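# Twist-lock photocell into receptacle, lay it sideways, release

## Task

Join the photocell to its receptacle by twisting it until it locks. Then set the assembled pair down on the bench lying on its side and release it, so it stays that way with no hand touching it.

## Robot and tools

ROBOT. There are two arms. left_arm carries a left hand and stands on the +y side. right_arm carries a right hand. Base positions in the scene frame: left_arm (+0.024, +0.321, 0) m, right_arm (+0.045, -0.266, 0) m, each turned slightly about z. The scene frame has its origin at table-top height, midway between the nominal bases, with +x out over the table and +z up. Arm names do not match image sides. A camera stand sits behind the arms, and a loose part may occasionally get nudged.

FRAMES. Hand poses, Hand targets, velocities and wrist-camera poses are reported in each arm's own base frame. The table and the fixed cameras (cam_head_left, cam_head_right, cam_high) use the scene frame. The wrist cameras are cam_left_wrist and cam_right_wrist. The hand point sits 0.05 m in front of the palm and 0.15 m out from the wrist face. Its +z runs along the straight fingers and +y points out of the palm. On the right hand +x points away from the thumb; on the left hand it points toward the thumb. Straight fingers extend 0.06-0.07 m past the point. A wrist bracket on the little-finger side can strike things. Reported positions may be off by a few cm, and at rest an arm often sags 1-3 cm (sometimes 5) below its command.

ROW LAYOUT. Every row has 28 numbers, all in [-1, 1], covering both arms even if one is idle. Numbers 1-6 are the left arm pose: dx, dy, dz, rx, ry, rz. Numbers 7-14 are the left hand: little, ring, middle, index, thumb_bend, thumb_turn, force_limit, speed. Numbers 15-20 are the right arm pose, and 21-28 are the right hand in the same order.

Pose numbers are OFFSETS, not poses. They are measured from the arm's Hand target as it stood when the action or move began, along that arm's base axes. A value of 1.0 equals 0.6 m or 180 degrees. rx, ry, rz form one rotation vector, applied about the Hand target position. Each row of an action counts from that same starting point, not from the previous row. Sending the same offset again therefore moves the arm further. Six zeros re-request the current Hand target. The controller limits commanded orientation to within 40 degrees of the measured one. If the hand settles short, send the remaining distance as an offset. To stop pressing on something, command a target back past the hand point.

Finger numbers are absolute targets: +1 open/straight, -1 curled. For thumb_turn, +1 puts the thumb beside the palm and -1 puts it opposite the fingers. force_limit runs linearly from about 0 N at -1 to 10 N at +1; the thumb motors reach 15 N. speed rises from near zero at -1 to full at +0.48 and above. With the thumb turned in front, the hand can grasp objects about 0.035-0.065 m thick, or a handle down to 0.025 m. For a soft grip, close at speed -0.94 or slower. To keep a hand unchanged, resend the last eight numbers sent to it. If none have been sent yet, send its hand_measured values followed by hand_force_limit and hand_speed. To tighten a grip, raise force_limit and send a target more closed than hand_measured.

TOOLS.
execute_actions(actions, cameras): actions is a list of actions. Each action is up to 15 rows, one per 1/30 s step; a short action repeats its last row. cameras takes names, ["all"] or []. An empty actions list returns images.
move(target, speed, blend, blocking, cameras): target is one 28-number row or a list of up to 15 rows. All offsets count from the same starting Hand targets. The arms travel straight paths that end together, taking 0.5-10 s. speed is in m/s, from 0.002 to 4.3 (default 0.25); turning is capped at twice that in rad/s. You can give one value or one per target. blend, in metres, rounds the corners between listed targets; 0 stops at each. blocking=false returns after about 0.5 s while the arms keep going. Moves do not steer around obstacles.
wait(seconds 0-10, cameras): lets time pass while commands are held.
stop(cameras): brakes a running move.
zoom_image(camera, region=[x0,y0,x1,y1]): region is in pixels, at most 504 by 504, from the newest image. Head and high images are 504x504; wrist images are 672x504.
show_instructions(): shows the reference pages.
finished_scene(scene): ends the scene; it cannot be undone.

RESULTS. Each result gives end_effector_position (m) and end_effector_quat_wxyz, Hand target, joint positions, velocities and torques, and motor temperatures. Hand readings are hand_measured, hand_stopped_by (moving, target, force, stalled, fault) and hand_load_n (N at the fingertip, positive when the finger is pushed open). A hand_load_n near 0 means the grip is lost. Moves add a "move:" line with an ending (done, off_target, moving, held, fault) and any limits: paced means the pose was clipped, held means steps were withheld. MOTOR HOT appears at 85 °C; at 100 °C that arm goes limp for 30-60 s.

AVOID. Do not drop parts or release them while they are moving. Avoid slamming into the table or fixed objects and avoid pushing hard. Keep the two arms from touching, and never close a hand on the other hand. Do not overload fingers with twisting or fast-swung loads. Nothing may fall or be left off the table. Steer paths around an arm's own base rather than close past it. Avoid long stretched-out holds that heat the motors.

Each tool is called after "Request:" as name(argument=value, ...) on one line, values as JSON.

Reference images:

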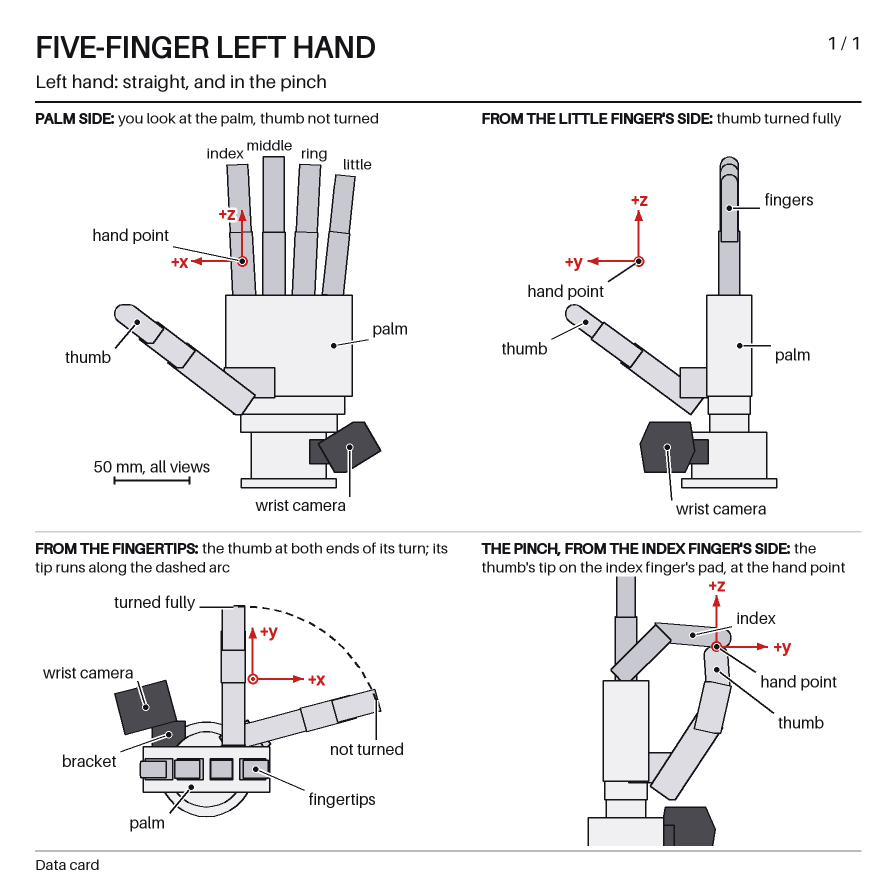

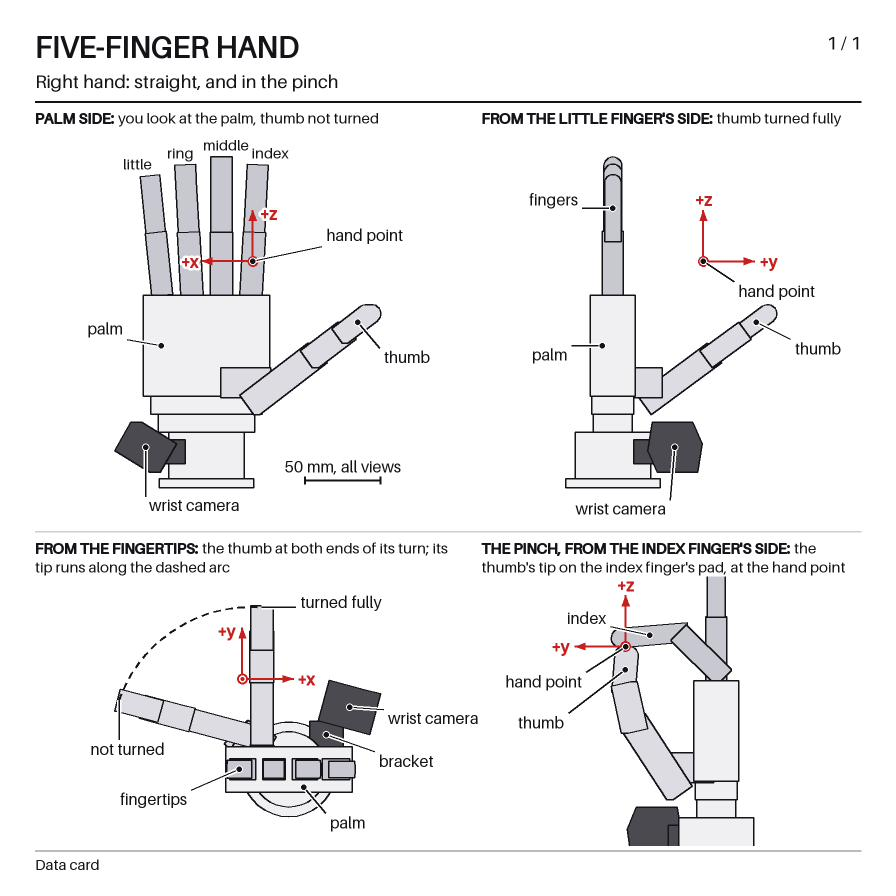

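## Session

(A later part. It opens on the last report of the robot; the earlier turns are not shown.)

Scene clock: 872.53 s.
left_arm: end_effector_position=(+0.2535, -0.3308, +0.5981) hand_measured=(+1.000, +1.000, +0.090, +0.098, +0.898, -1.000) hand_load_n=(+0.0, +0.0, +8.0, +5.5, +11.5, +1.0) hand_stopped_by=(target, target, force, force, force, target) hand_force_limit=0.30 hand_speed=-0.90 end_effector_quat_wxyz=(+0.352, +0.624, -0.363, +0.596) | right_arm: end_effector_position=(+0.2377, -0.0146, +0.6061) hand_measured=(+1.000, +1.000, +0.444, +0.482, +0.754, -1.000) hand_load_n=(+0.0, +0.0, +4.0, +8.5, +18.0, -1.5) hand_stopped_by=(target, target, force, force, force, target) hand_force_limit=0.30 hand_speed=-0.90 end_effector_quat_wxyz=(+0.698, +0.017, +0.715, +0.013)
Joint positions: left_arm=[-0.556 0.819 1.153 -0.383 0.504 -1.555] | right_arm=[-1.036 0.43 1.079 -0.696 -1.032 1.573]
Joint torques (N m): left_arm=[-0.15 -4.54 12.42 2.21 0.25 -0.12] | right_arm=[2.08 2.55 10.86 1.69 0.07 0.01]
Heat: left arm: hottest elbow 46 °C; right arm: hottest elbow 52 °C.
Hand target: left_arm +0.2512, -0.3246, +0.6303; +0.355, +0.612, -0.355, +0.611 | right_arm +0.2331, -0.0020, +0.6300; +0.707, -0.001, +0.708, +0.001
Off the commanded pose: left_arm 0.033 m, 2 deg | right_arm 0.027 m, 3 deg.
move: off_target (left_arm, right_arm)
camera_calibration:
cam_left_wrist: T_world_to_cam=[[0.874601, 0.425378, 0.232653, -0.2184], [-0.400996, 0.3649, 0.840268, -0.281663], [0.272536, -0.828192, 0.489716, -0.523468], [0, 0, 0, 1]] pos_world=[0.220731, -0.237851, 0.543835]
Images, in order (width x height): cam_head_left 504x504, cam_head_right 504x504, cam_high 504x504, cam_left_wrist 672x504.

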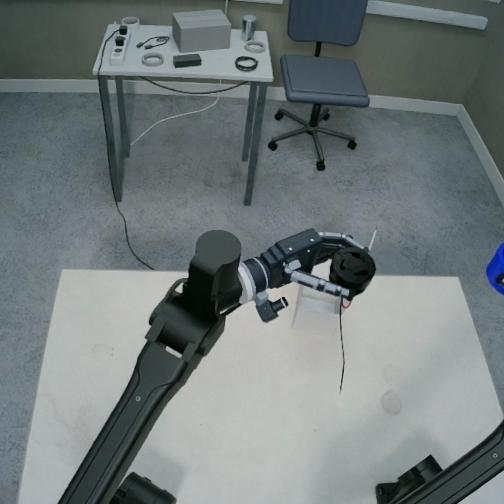

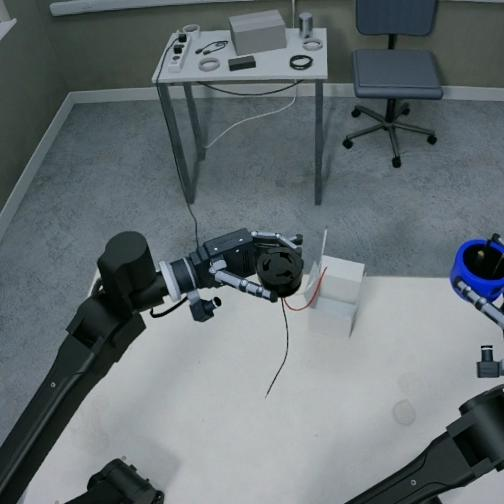

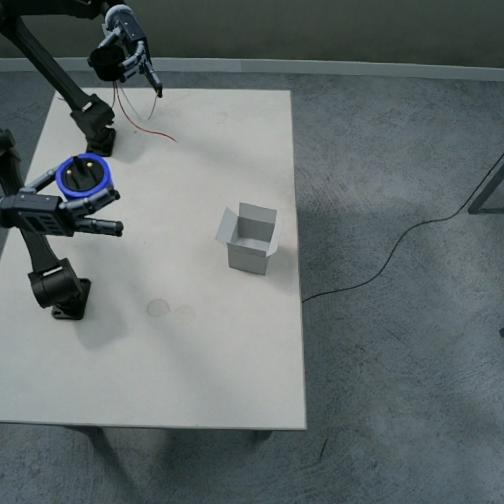

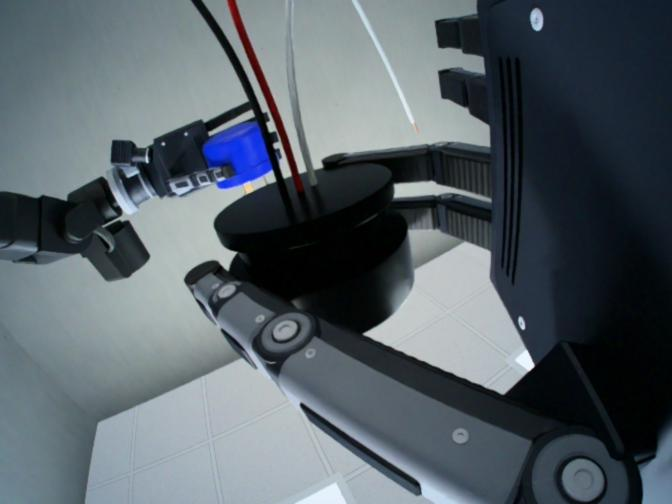

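Request:
zoom_image(camera="cam_head_right", region=[252, 242, 312, 302])

Request:
zoom_image(camera="cam_head_left", region=[322, 242, 382, 302])

Request:
zoom_image(camera="cam_head_right", region=[444, 230, 504, 310])

Request:
zoom_image(camera="cam_high", region=[50, 145, 120, 215])

Scaled by 8.400 from the camera's 504x504 image, which has a finer 720x720 frame.

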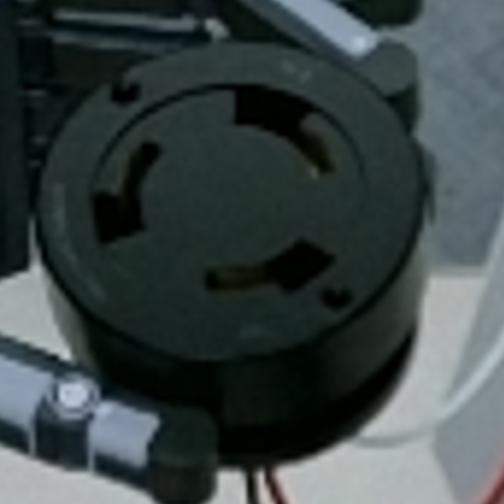

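Scaled by 8.400 from the camera's 504x504 image, which has a finer 720x720 frame.

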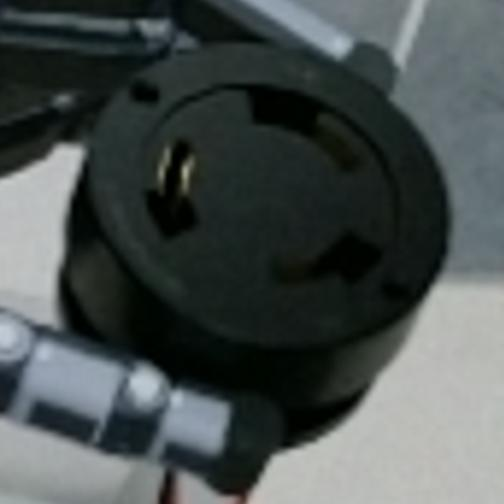

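Scaled by 6.300 from the camera's 504x504 image, which has a finer 720x720 frame.

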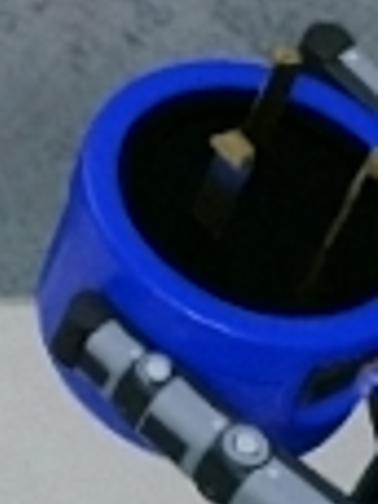

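Scaled by 7.200 from the camera's 504x504 image, which has a finer 720x720 frame.

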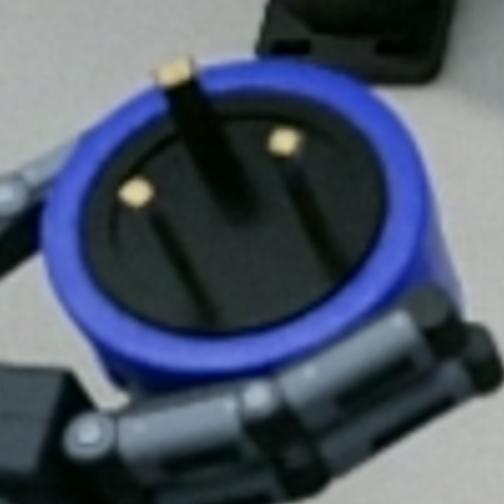

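Request:
move(target=[0,0,0,0,0,0,1,1,-0.72,-0.72,0.48,-1,0.7,-0.9,0,0,0,0,0,0,1,1,-0.1,-0.15,0.6,-1,0.6,-0.9], speed=0.2, cameras=["all"])

Request:
zoom_image(camera="cam_head_right", region=[252, 232, 322, 302])

Request:
zoom_image(camera="cam_high", region=[50, 145, 120, 215])

Scene clock: 998.20 s.
left_arm: end_effector_position=(+0.2535, -0.3308, +0.5981) hand_measured=(+1.000, +1.000, +0.084, +0.082, +0.900, -1.000) hand_load_n=(+0.0, +0.0, +7.0, +10.5, +14.5, +0.5) hand_stopped_by=(target, target, force, force, force, target) hand_force_limit=0.70 hand_speed=-0.90 end_effector_quat_wxyz=(+0.352, +0.624, -0.363, +0.596) | right_arm: end_effector_position=(+0.2380, -0.0145, +0.6060) hand_measured=(+1.000, +1.000, +0.428, +0.482, +0.754, -1.000) hand_load_n=(+0.0, +0.0, +9.5, +4.5, +21.0, +0.5) hand_stopped_by=(target, target, force, force, force, target) hand_force_limit=0.60 hand_speed=-0.90 end_effector_quat_wxyz=(+0.698, +0.017, +0.715, +0.013)
Joint positions: left_arm=[-0.556 0.819 1.153 -0.383 0.504 -1.555] | right_arm=[-1.032 0.43 1.079 -0.696 -1.027 1.572]
Joint torques (N m): left_arm=[-0.03 -4.54 12.41 2.22 0.23 -0.12] | right_arm=[2.02 2.43 10.89 1.62 0.09 -0.02]
Motor temperatures (°C): left_arm=[22 28 53 25 23 24] | right_arm=[22 24 56 26 24 23]
Heat: left arm: hottest elbow 53 °C; right arm: hottest elbow 56 °C.
Hand target: left_arm +0.2512, -0.3246, +0.6303; +0.355, +0.612, -0.355, +0.611 | right_arm +0.2331, -0.0020, +0.6300; +0.707, -0.001, +0.708, +0.001
Off the commanded pose: left_arm 0.033 m, 2 deg | right_arm 0.028 m, 3 deg.
move: off_target (left_arm, right_arm)
camera_calibration:
cam_left_wrist: T_world_to_cam=[[0.874601, 0.425378, 0.232653, -0.2184], [-0.400996, 0.3649, 0.840268, -0.281663], [0.272536, -0.828192, 0.489716, -0.523468], [0, 0, 0, 1]] pos_world=[0.220731, -0.237851, 0.543835]
cam_right_wrist: T_world_to_cam=[[-0.00479244, 0.982764, -0.184801, 0.127552], [-0.45256, 0.162663, 0.876773, -0.413985], [0.891721, 0.0878353, 0.44398, -0.367149], [0, 0, 0, 1]] pos_world=[0.140653, -0.0257651, 0.549549]

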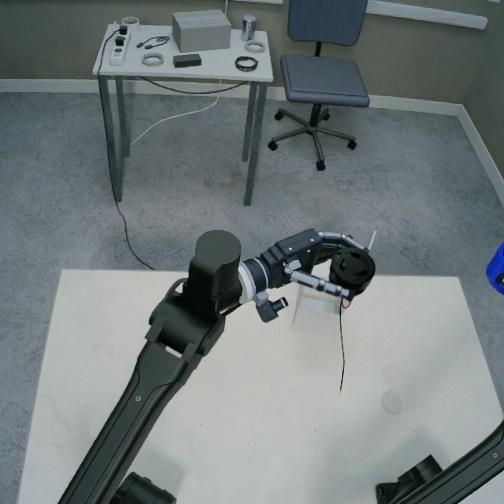

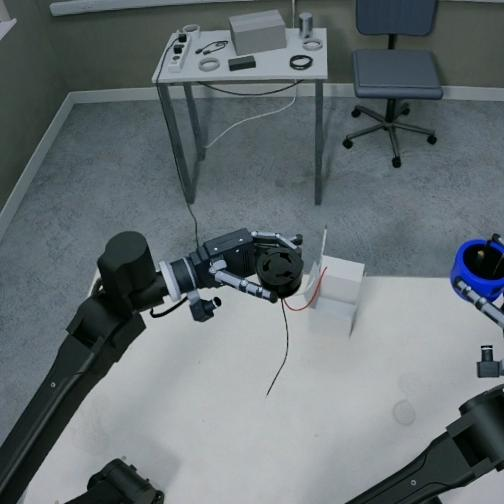

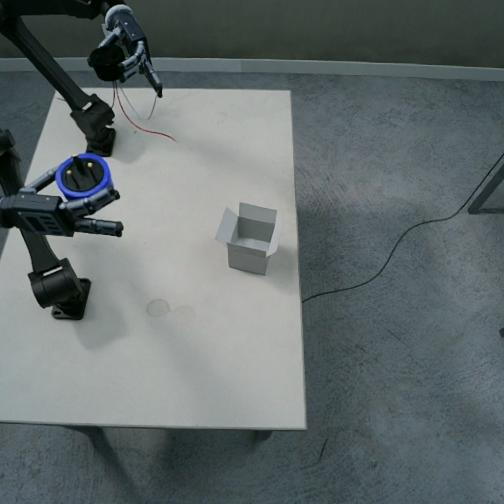

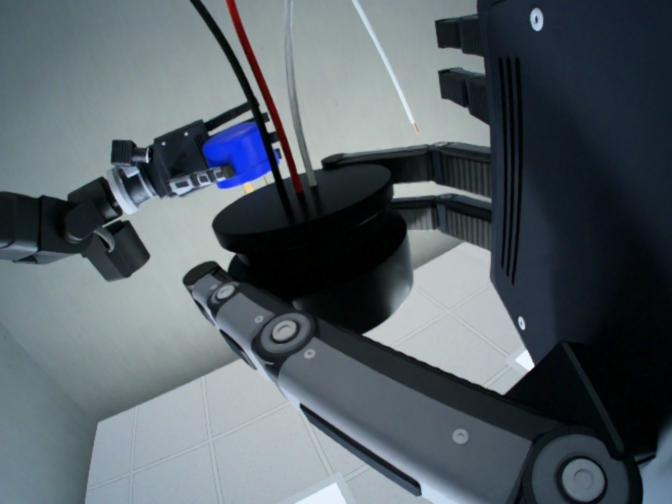

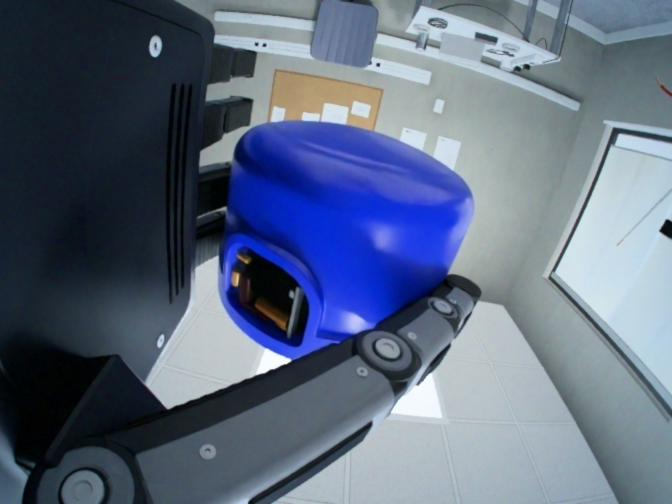

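Scaled by 7.200 from the camera's 504x504 image, which has a finer 720x720 frame.

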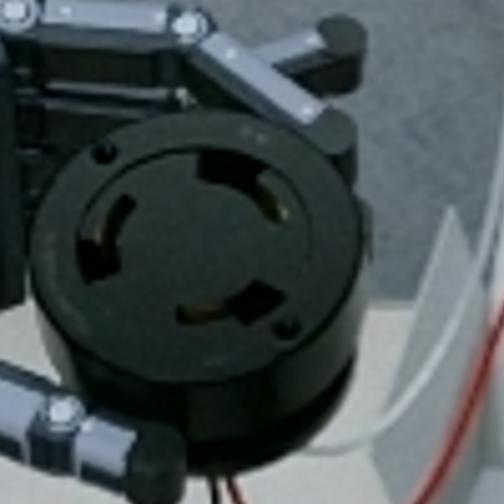

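Scaled by 7.200 from the camera's 504x504 image, which has a finer 720x720 frame.

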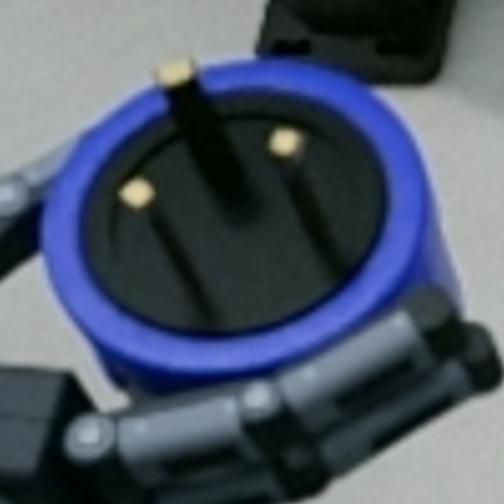

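Request:
move(target=[[0.12,0.02,-0.25,0,0,-0.08,1,1,-0.72,-0.72,0.48,-1,0.7,-0.9,0.078,0.037,-0.133,-0.4944,-0.0872,0.0872,1,1,-0.1,-0.15,0.6,-1,0.6,-0.9],[0.234,0.030,-0.50,0,0,-0.1556,1,1,-0.72,-0.72,0.48,-1,0.7,-0.9,0.167,0.133,-0.183,0.7896,0.6136,0,1,1,-0.1,-0.15,0.6,-1,0.6,-0.9]], speed=0.2, blend=[0.02,0], cameras=["all"])

Scene clock: 1040.70 s.
left_arm: end_effector_position=(+0.3815, -0.3094, +0.3231) hand_measured=(+1.000, +1.000, +0.084, +0.082, +0.900, -1.000) hand_load_n=(+0.0, +0.0, +7.0, +10.5, +14.5, +0.5) hand_stopped_by=(target, target, force, force, force, target) hand_force_limit=0.70 hand_speed=-0.90 end_effector_quat_wxyz=(+0.497, +0.513, -0.492, +0.497) | right_arm: end_effector_position=(+0.3335, +0.0759, +0.5054) hand_measured=(+1.000, +1.000, +0.428, +0.482, +0.754, -1.000) hand_load_n=(+0.0, +0.0, +9.0, +5.0, +21.0, +2.0) hand_stopped_by=(target, target, force, force, force, target) hand_force_limit=0.60 hand_speed=-0.90 end_effector_quat_wxyz=(-0.410, +0.596, +0.385, +0.574)
Joint positions: left_arm=[-0.253 1.5 0.896 0.565 1.295 -1.555] | right_arm=[-0.378 0.855 0.874 1.327 -1.577 -0.18]
Joint torques (N m): left_arm=[-0.03 -13.98 8.98 2.66 0.26 -0.06] | right_arm=[2.37 -3.08 9.44 0.54 0.81 -0.22]
Heat: left arm: hottest elbow 52 °C; right arm: hottest elbow 54 °C.
Hand target: left_arm +0.3916, -0.3066, +0.3301; +0.492, +0.508, -0.493, +0.507 | right_arm +0.3332, +0.0780, +0.5203; -0.433, +0.558, +0.433, +0.559
Off the commanded pose: left_arm 0.013 m, 1 deg | right_arm 0.015 m, 8 deg.
joint sent to its limit (right arm) — joint 5 (wrist yaw), lower limit. The joint targets are off in orientation, not in position.
move: off_target (left_arm, right_arm)
camera_calibration:
cam_left_wrist: T_world_to_cam=[[0.974972, -0.0274107, 0.220633, -0.449972], [-0.171756, 0.537278, 0.825732, -0.036604], [-0.141175, -0.84296, 0.519123, -0.262197], [0, 0, 0, 1]] pos_world=[0.395407, -0.213689, 0.265616]
cam_right_wrist: T_world_to_cam=[[0.913154, -0.365283, 0.180882, -0.368042], [-0.0304323, -0.503614, -0.863392, 0.491968], [0.406477, 0.782906, -0.470994, 0.155966], [0, 0, 0, 1]] pos_world=[0.287655, -0.00878375, 0.564792]

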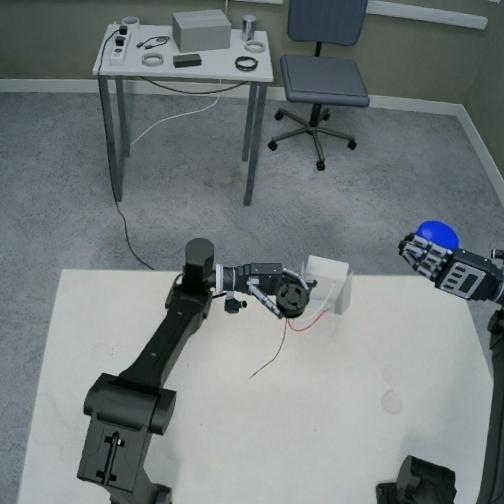

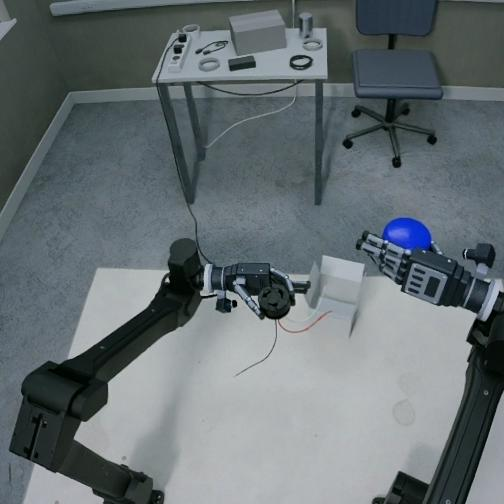

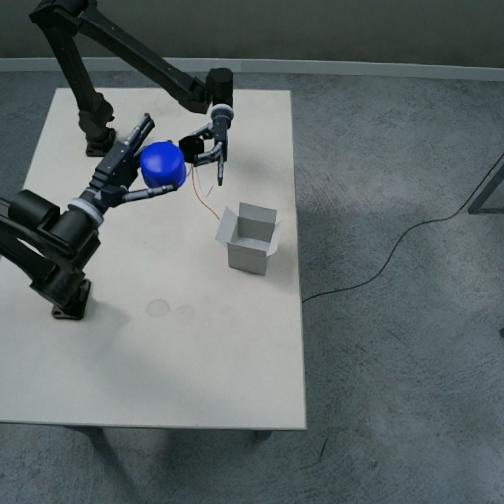

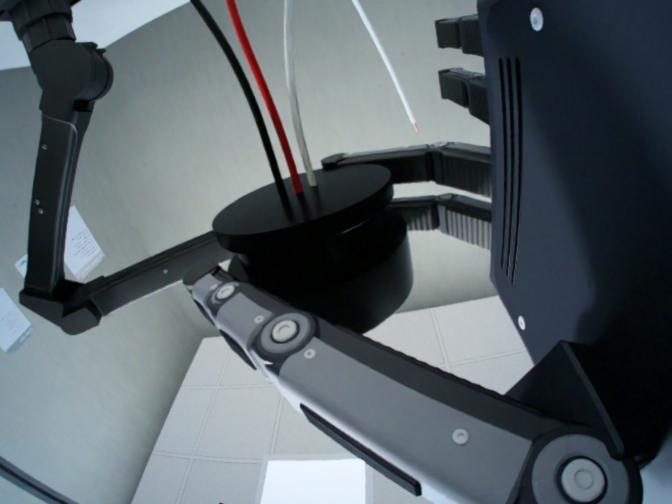

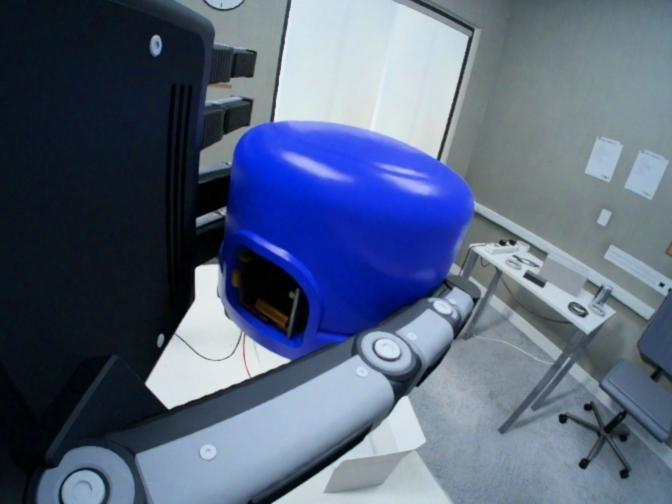

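Request:
move(target=[0,0,0,0,0,0,1,1,-0.72,-0.72,0.48,-1,0.7,-0.9,0,-0.05,0.03,0.3726,0.3642,-0.2711,1,1,-0.1,-0.15,0.6,-1,0.6,-0.9], speed=0.15)

Scene clock: 1063.37 s.
left_arm: end_effector_position=(+0.3815, -0.3094, +0.3231) hand_measured=(+1.000, +1.000, +0.084, +0.082, +0.900, -1.000) hand_load_n=(+0.0, +0.0, +7.0, +10.5, +14.5, +0.0) hand_stopped_by=(target, target, force, force, force, target) hand_force_limit=0.70 hand_speed=-0.90 end_effector_quat_wxyz=(+0.497, +0.513, -0.492, +0.497) | right_arm: end_effector_position=(+0.3380, +0.0432, +0.5034) hand_measured=(+1.000, +1.000, +0.428, +0.482, +0.754, -1.000) hand_load_n=(+0.0, +0.0, +9.0, +5.0, +21.0, +1.5) hand_stopped_by=(target, target, force, force, force, target) hand_force_limit=0.60 hand_speed=-0.90 end_effector_quat_wxyz=(+0.540, -0.563, +0.457, -0.427)
Joint positions: left_arm=[-0.253 1.5 0.896 0.565 1.295 -1.555] | right_arm=[-0.179 0.603 1.082 -0.536 -0.398 -0.009]
Joint torques (N m): left_arm=[-0.03 -13.98 8.95 2.67 0.26 -0.06] | right_arm=[1.79 -1.67 12.26 2.09 0.1 0.04]
Motor temperatures (°C): left_arm=[22 29 49 25 23 24] | right_arm=[22 24 51 26 24 23]
Heat: left arm: hottest elbow 49 °C; right arm: hottest elbow 51 °C.
Hand target: left_arm +0.3916, -0.3066, +0.3301; +0.492, +0.508, -0.493, +0.507 | right_arm +0.3333, +0.0478, +0.5383; +0.553, -0.554, +0.441, -0.440
Off the commanded pose: left_arm 0.013 m, 1 deg | right_arm 0.036 m, 3 deg.
move: off_target (left_arm, right_arm)

Request:
move(target=[[0,0,0,0,0,0,1,1,-0.72,-0.72,0.48,-1,0.7,-0.9,0,0,0,-0.487,-0.1125,0,1,1,-0.1,-0.15,0.6,-1,0.6,-0.9],[0,0,0,0,0,0,1,1,-0.72,-0.72,0.48,-1,0.7,-0.9,0.03,0.42,-0.03,-0.3726,-0.3642,0.2711,1,1,-0.1,-0.15,0.6,-1,0.6,-0.9]], speed=0.2, cameras=["all"])

Scene clock: 1099.73 s.
left_arm: end_effector_position=(+0.3815, -0.3094, +0.3231) hand_measured=(+1.000, +1.000, +0.084, +0.082, +0.900, -1.000) hand_load_n=(+0.0, +0.0, +7.0, +10.5, +14.5, +0.5) hand_stopped_by=(target, target, force, force, force, target) hand_force_limit=0.70 hand_speed=-0.90 end_effector_quat_wxyz=(+0.497, +0.513, -0.492, +0.497) | right_arm: end_effector_position=(+0.3532, +0.2948, +0.4742) hand_measured=(+1.000, +1.000, +0.428, +0.482, +0.754, -1.000) hand_load_n=(+0.0, +0.0, +9.5, +5.0, +21.0, +2.0) hand_stopped_by=(target, target, force, force, force, target) hand_force_limit=0.60 hand_speed=-0.90 end_effector_quat_wxyz=(-0.438, +0.593, +0.420, +0.529)
Joint positions: left_arm=[-0.253 1.5 0.896 0.565 1.295 -1.555] | right_arm=[0.468 0.861 1.031 -0.253 -0.839 -1.559]
Joint torques (N m): left_arm=[-0.15 -13.86 8.96 2.67 0.25 -0.05] | right_arm=[2.2 -6.07 12.68 2.86 -0.18 -0.19]
Heat: left arm: hottest elbow 46 °C; right arm: hottest elbow 52 °C.
Hand target: left_arm +0.3916, -0.3066, +0.3301; +0.492, +0.508, -0.493, +0.507 | right_arm +0.3512, +0.2999, +0.5202; -0.434, +0.558, +0.433, +0.559
Off the commanded pose: left_arm 0.013 m, 1 deg | right_arm 0.046 m, 5 deg.
move: off_target (left_arm, right_arm)
camera_calibration:
cam_left_wrist: T_world_to_cam=[[0.974972, -0.0274107, 0.220633, -0.449972], [-0.171756, 0.537278, 0.825732, -0.036604], [-0.141175, -0.84296, 0.519123, -0.262197], [0, 0, 0, 1]] pos_world=[0.395407, -0.213689, 0.265616]
cam_right_wrist: T_world_to_cam=[[0.955209, -0.253005, 0.153507, -0.335313], [-0.00741561, -0.539024, -0.842257, 0.568203], [0.295839, 0.803393, -0.516757, 0.0165502], [0, 0, 0, 1]] pos_world=[0.319611, 0.208143, 0.538599]

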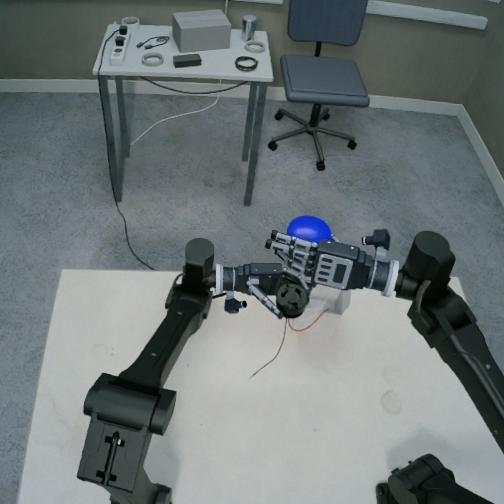

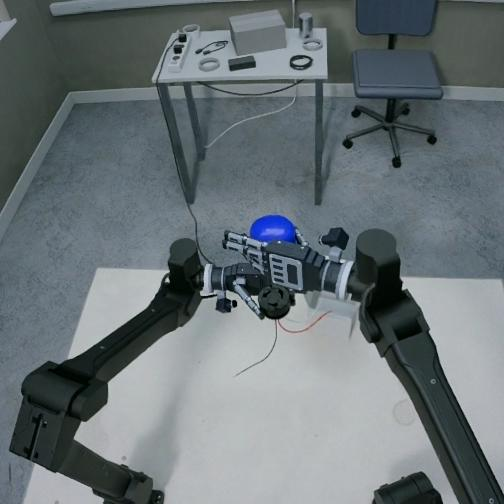

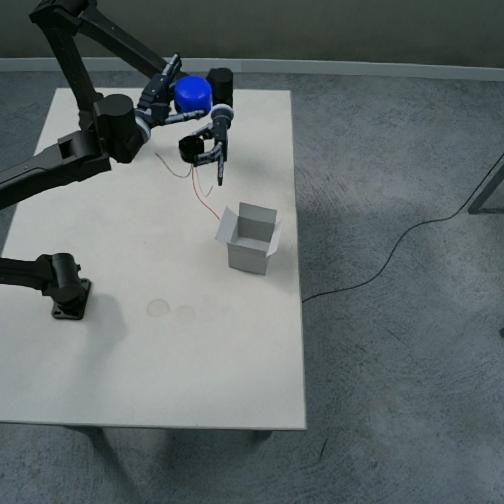

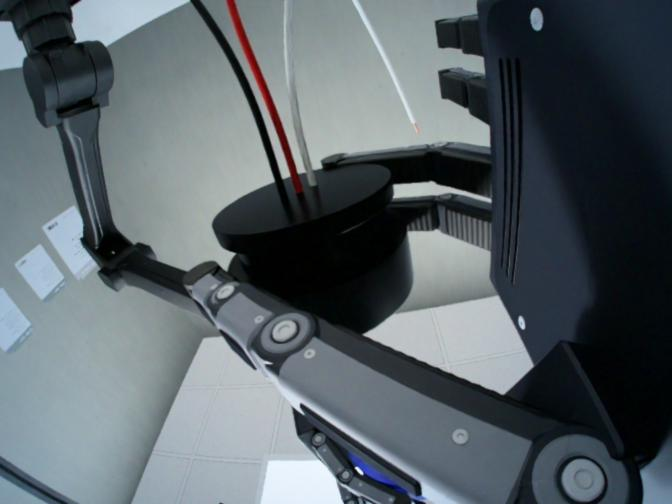

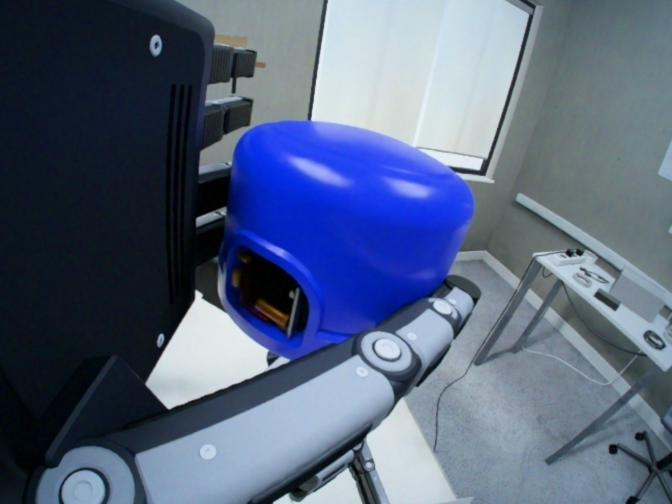

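Request:
zoom_image(camera="cam_head_left", region=[262, 265, 332, 335])

Request:
zoom_image(camera="cam_head_right", region=[242, 268, 312, 338])

Request:
zoom_image(camera="cam_high", region=[160, 70, 240, 190])

Scaled by 7.200 from the camera's 504x504 image, which has a finer 720x720 frame.

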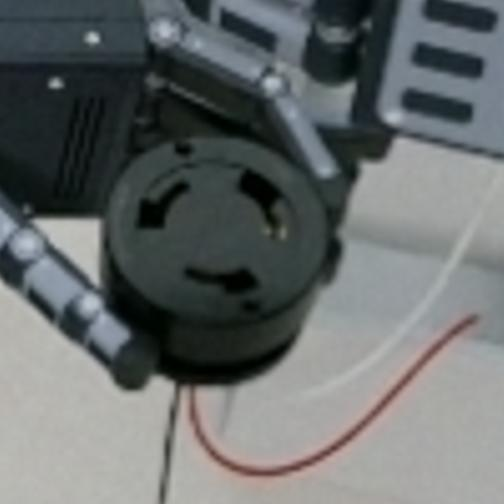

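Scaled by 7.200 from the camera's 504x504 image, which has a finer 720x720 frame.

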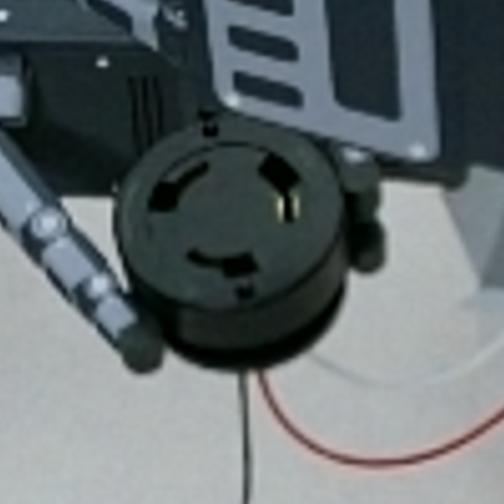

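Scaled by 4.200 from the camera's 504x504 image, which has a finer 720x720 frame.

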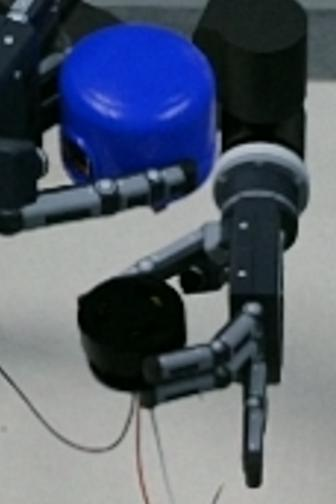

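Request:
move(target=[0,0,0,0,0,0,1,1,-0.72,-0.72,0.48,-1,0.7,-0.9,-0.04,0.005,-0.15,0,0,0,1,1,-0.1,-0.15,0.6,-1,0.6,-0.9], speed=0.08, cameras=["all"])

Request:
zoom_image(camera="cam_high", region=[160, 80, 240, 190])

Request:
zoom_image(camera="cam_head_right", region=[220, 210, 330, 330])

Request:
zoom_image(camera="cam_head_left", region=[240, 210, 350, 330])

Scene clock: 1205.63 s.
left_arm: end_effector_position=(+0.3815, -0.3094, +0.3231) hand_measured=(+1.000, +1.000, +0.084, +0.082, +0.900, -1.000) hand_load_n=(+0.0, +0.0, +7.0, +10.5, +14.5, +0.0) hand_stopped_by=(target, target, force, force, force, target) hand_force_limit=0.70 hand_speed=-0.90 end_effector_quat_wxyz=(+0.497, +0.513, -0.492, +0.497) | right_arm: end_effector_position=(+0.3320, +0.3017, +0.4143) hand_measured=(+1.000, +1.000, +0.428, +0.482, +0.754, -1.000) hand_load_n=(+0.0, +0.0, +9.5, +5.0, +21.0, +2.0) hand_stopped_by=(target, target, force, force, force, target) hand_force_limit=0.60 hand_speed=-0.90 end_effector_quat_wxyz=(-0.437, +0.577, +0.426, +0.543)
Joint positions: left_arm=[-0.253 1.5 0.896 0.565 1.295 -1.555] | right_arm=[0.523 0.793 0.816 -0.065 -0.79 -1.559]
Joint torques (N m): left_arm=[-0.03 -13.98 8.96 2.7 0.25 -0.05] | right_arm=[2.26 -6.18 8.66 3 0.09 -0.21]
Motor temperatures (°C): left_arm=[22 30 44 25 23 24] | right_arm=[22 24 55 26 24 23]
Heat: left arm: hottest elbow 44 °C; right arm: hottest elbow 55 °C.
Hand target: left_arm +0.3916, -0.3066, +0.3301; +0.492, +0.508, -0.493, +0.507 | right_arm +0.3272, +0.3029, +0.4304; -0.434, +0.558, +0.433, +0.559
Off the commanded pose: left_arm 0.013 m, 1 deg | right_arm 0.017 m, 3 deg.
move: off_target (left_arm, right_arm)
camera_calibration:
cam_left_wrist: T_world_to_cam=[[0.974972, -0.0274107, 0.220633, -0.449972], [-0.171756, 0.537278, 0.825732, -0.036604], [-0.141175, -0.84296, 0.519123, -0.262197], [0, 0, 0, 1]] pos_world=[0.395407, -0.213689, 0.265616]
cam_right_wrist: T_world_to_cam=[[0.950616, -0.248867, 0.185458, -0.317058], [0.0286909, -0.524518, -0.850916, 0.508464], [0.309041, 0.814215, -0.491475, -0.0317712], [0, 0, 0, 1]] pos_world=[0.296631, 0.213661, 0.475846]

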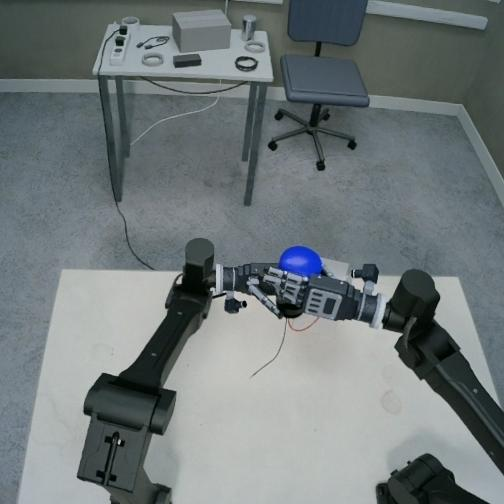

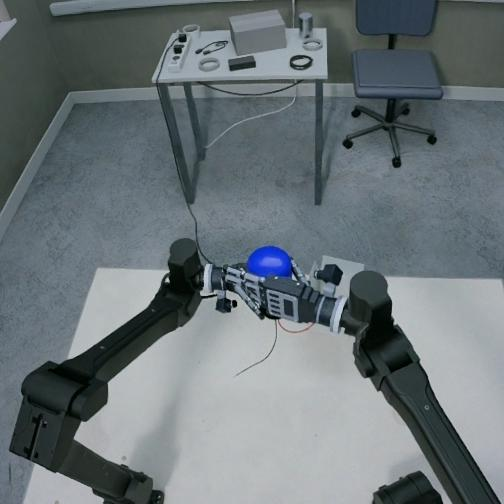

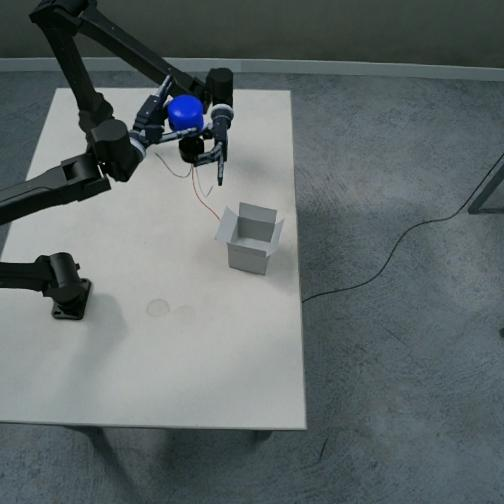

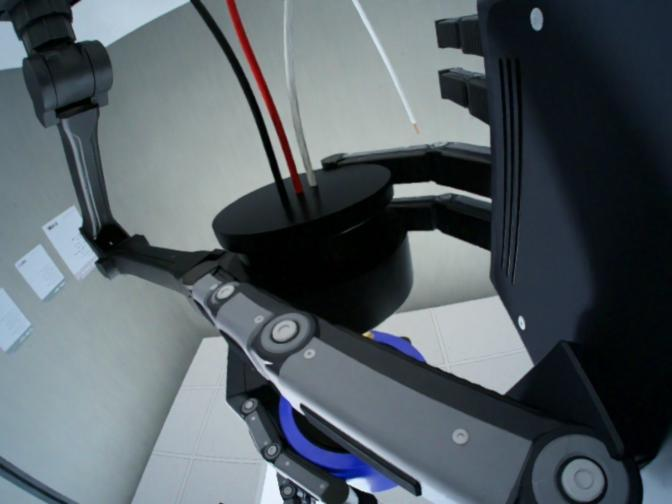

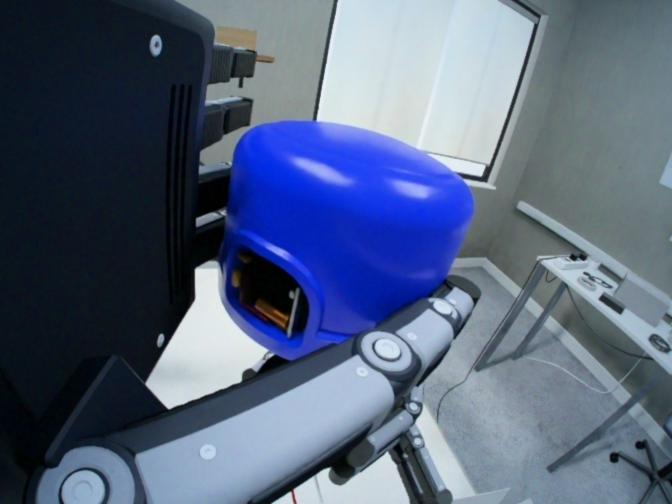

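Scaled by 4.582 from the camera's 504x504 image, which has a finer 720x720 frame.

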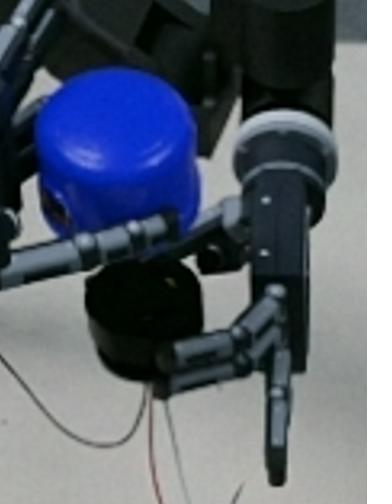

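Scaled by 4.200 from the camera's 504x504 image, which has a finer 720x720 frame.

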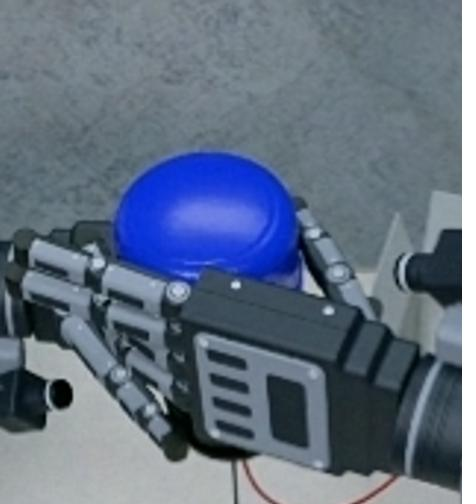

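Scaled by 4.200 from the camera's 504x504 image, which has a finer 720x720 frame.

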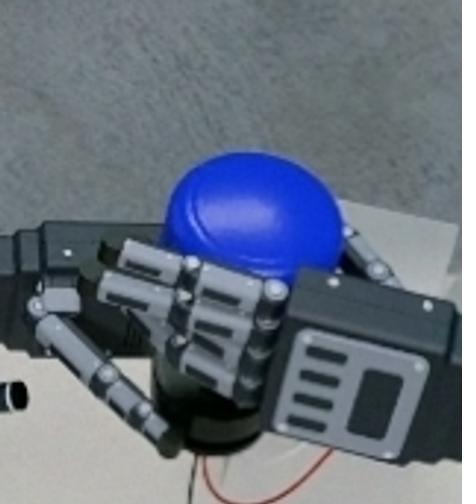

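Request:
zoom_image(camera="cam_left_wrist", region=[210, 300, 450, 504])

Scaled by 2.100 from the camera's 672x504 image, which has a finer 960x720 frame.

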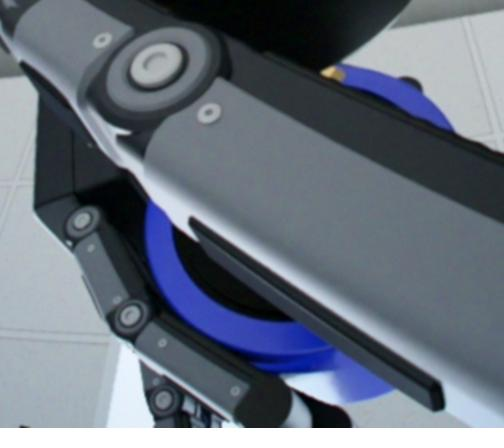

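Request:
move(target=[0,0,0,0,0,0,1,1,-0.72,-0.72,0.48,-1,0.7,-0.9,0.005,-0.005,-0.045,0,0,0,1,1,-0.1,-0.15,0.6,-1,0.6,-0.9], speed=0.05, cameras=["cam_left_wrist","cam_high","cam_head_left","cam_head_right"])

Request:
zoom_image(camera="cam_left_wrist", region=[200, 260, 460, 504])

Request:
zoom_image(camera="cam_high", region=[160, 80, 240, 190])

Scene clock: 1286.73 s.
left_arm: end_effector_position=(+0.3815, -0.3094, +0.3231) hand_measured=(+1.000, +1.000, +0.084, +0.082, +0.900, -1.000) hand_load_n=(+0.0, +0.0, +7.0, +10.5, +15.0, +0.5) hand_stopped_by=(target, target, force, force, force, target) hand_force_limit=0.70 hand_speed=-0.90 end_effector_quat_wxyz=(+0.497, +0.513, -0.492, +0.497) | right_arm: end_effector_position=(+0.3301, +0.3023, +0.3890) hand_measured=(+1.000, +1.000, +0.428, +0.482, +0.754, -1.000) hand_load_n=(+0.0, +0.0, +9.5, +5.0, +21.0, +2.0) hand_stopped_by=(target, target, force, force, force, target) hand_force_limit=0.60 hand_speed=-0.90 end_effector_quat_wxyz=(-0.439, +0.574, +0.429, +0.542)
Joint positions: left_arm=[-0.253 1.5 0.896 0.565 1.295 -1.555] | right_arm=[0.523 0.792 0.747 0.007 -0.799 -1.559]
Joint torques (N m): left_arm=[0.03 -13.92 8.94 2.67 0.25 -0.06] | right_arm=[0.62 -5.54 8.65 2.99 -0.15 -0.22]
Heat: left arm: hottest elbow 44 °C; right arm: hottest elbow 52 °C.
Hand target: left_arm +0.3916, -0.3066, +0.3301; +0.492, +0.508, -0.493, +0.507 | right_arm +0.3302, +0.2999, +0.4032; -0.434, +0.558, +0.433, +0.559
Off the commanded pose: left_arm 0.013 m, 1 deg | right_arm 0.015 m, 3 deg.
move: off_target (left_arm, right_arm)
camera_calibration:
cam_left_wrist: T_world_to_cam=[[0.974972, -0.0274107, 0.220633, -0.449972], [-0.171756, 0.537278, 0.825732, -0.036604], [-0.141175, -0.84296, 0.519123, -0.262197], [0, 0, 0, 1]] pos_world=[0.395407, -0.213689, 0.265616]
Images, in order (width x height): cam_head_left 504x504, cam_head_right 504x504, cam_high 504x504, cam_left_wrist 672x504.

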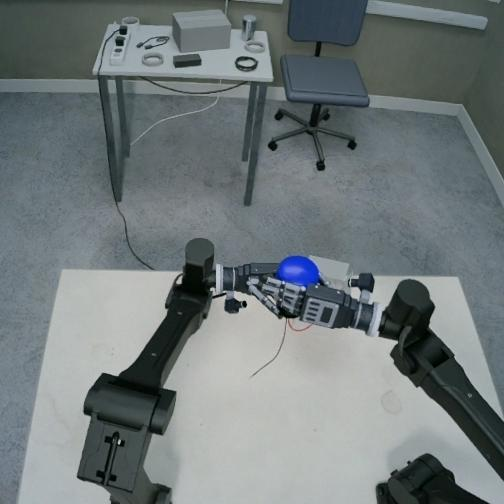

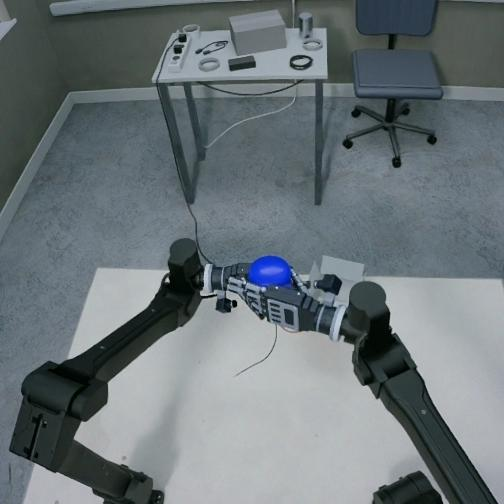

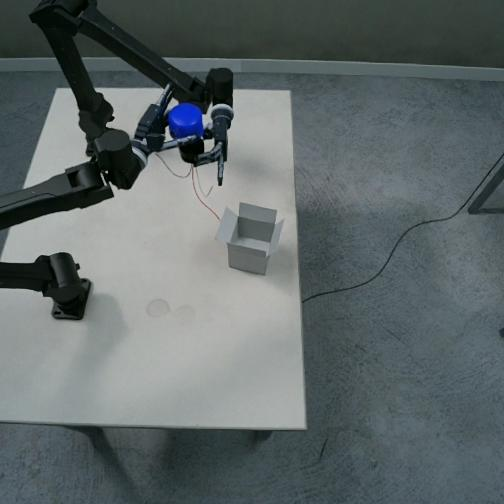

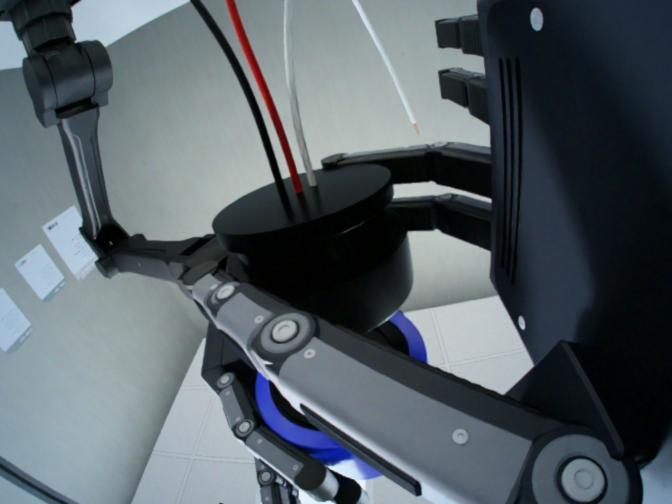

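Scaled by 1.938 from the camera's 672x504 image, which has a finer 960x720 frame.

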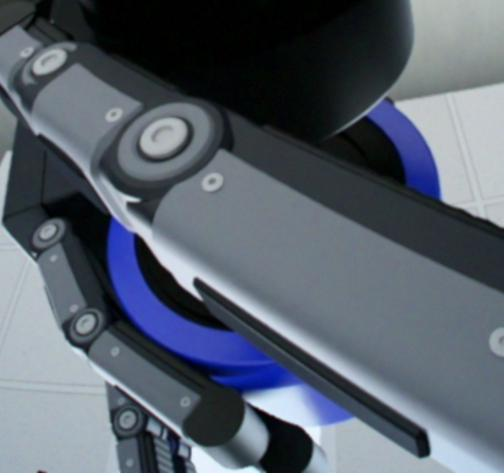

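Scaled by 4.582 from the camera's 504x504 image, which has a finer 720x720 frame.

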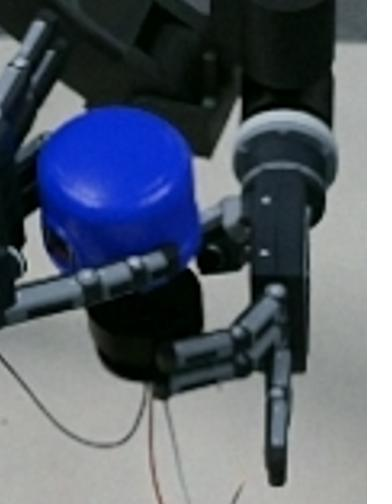

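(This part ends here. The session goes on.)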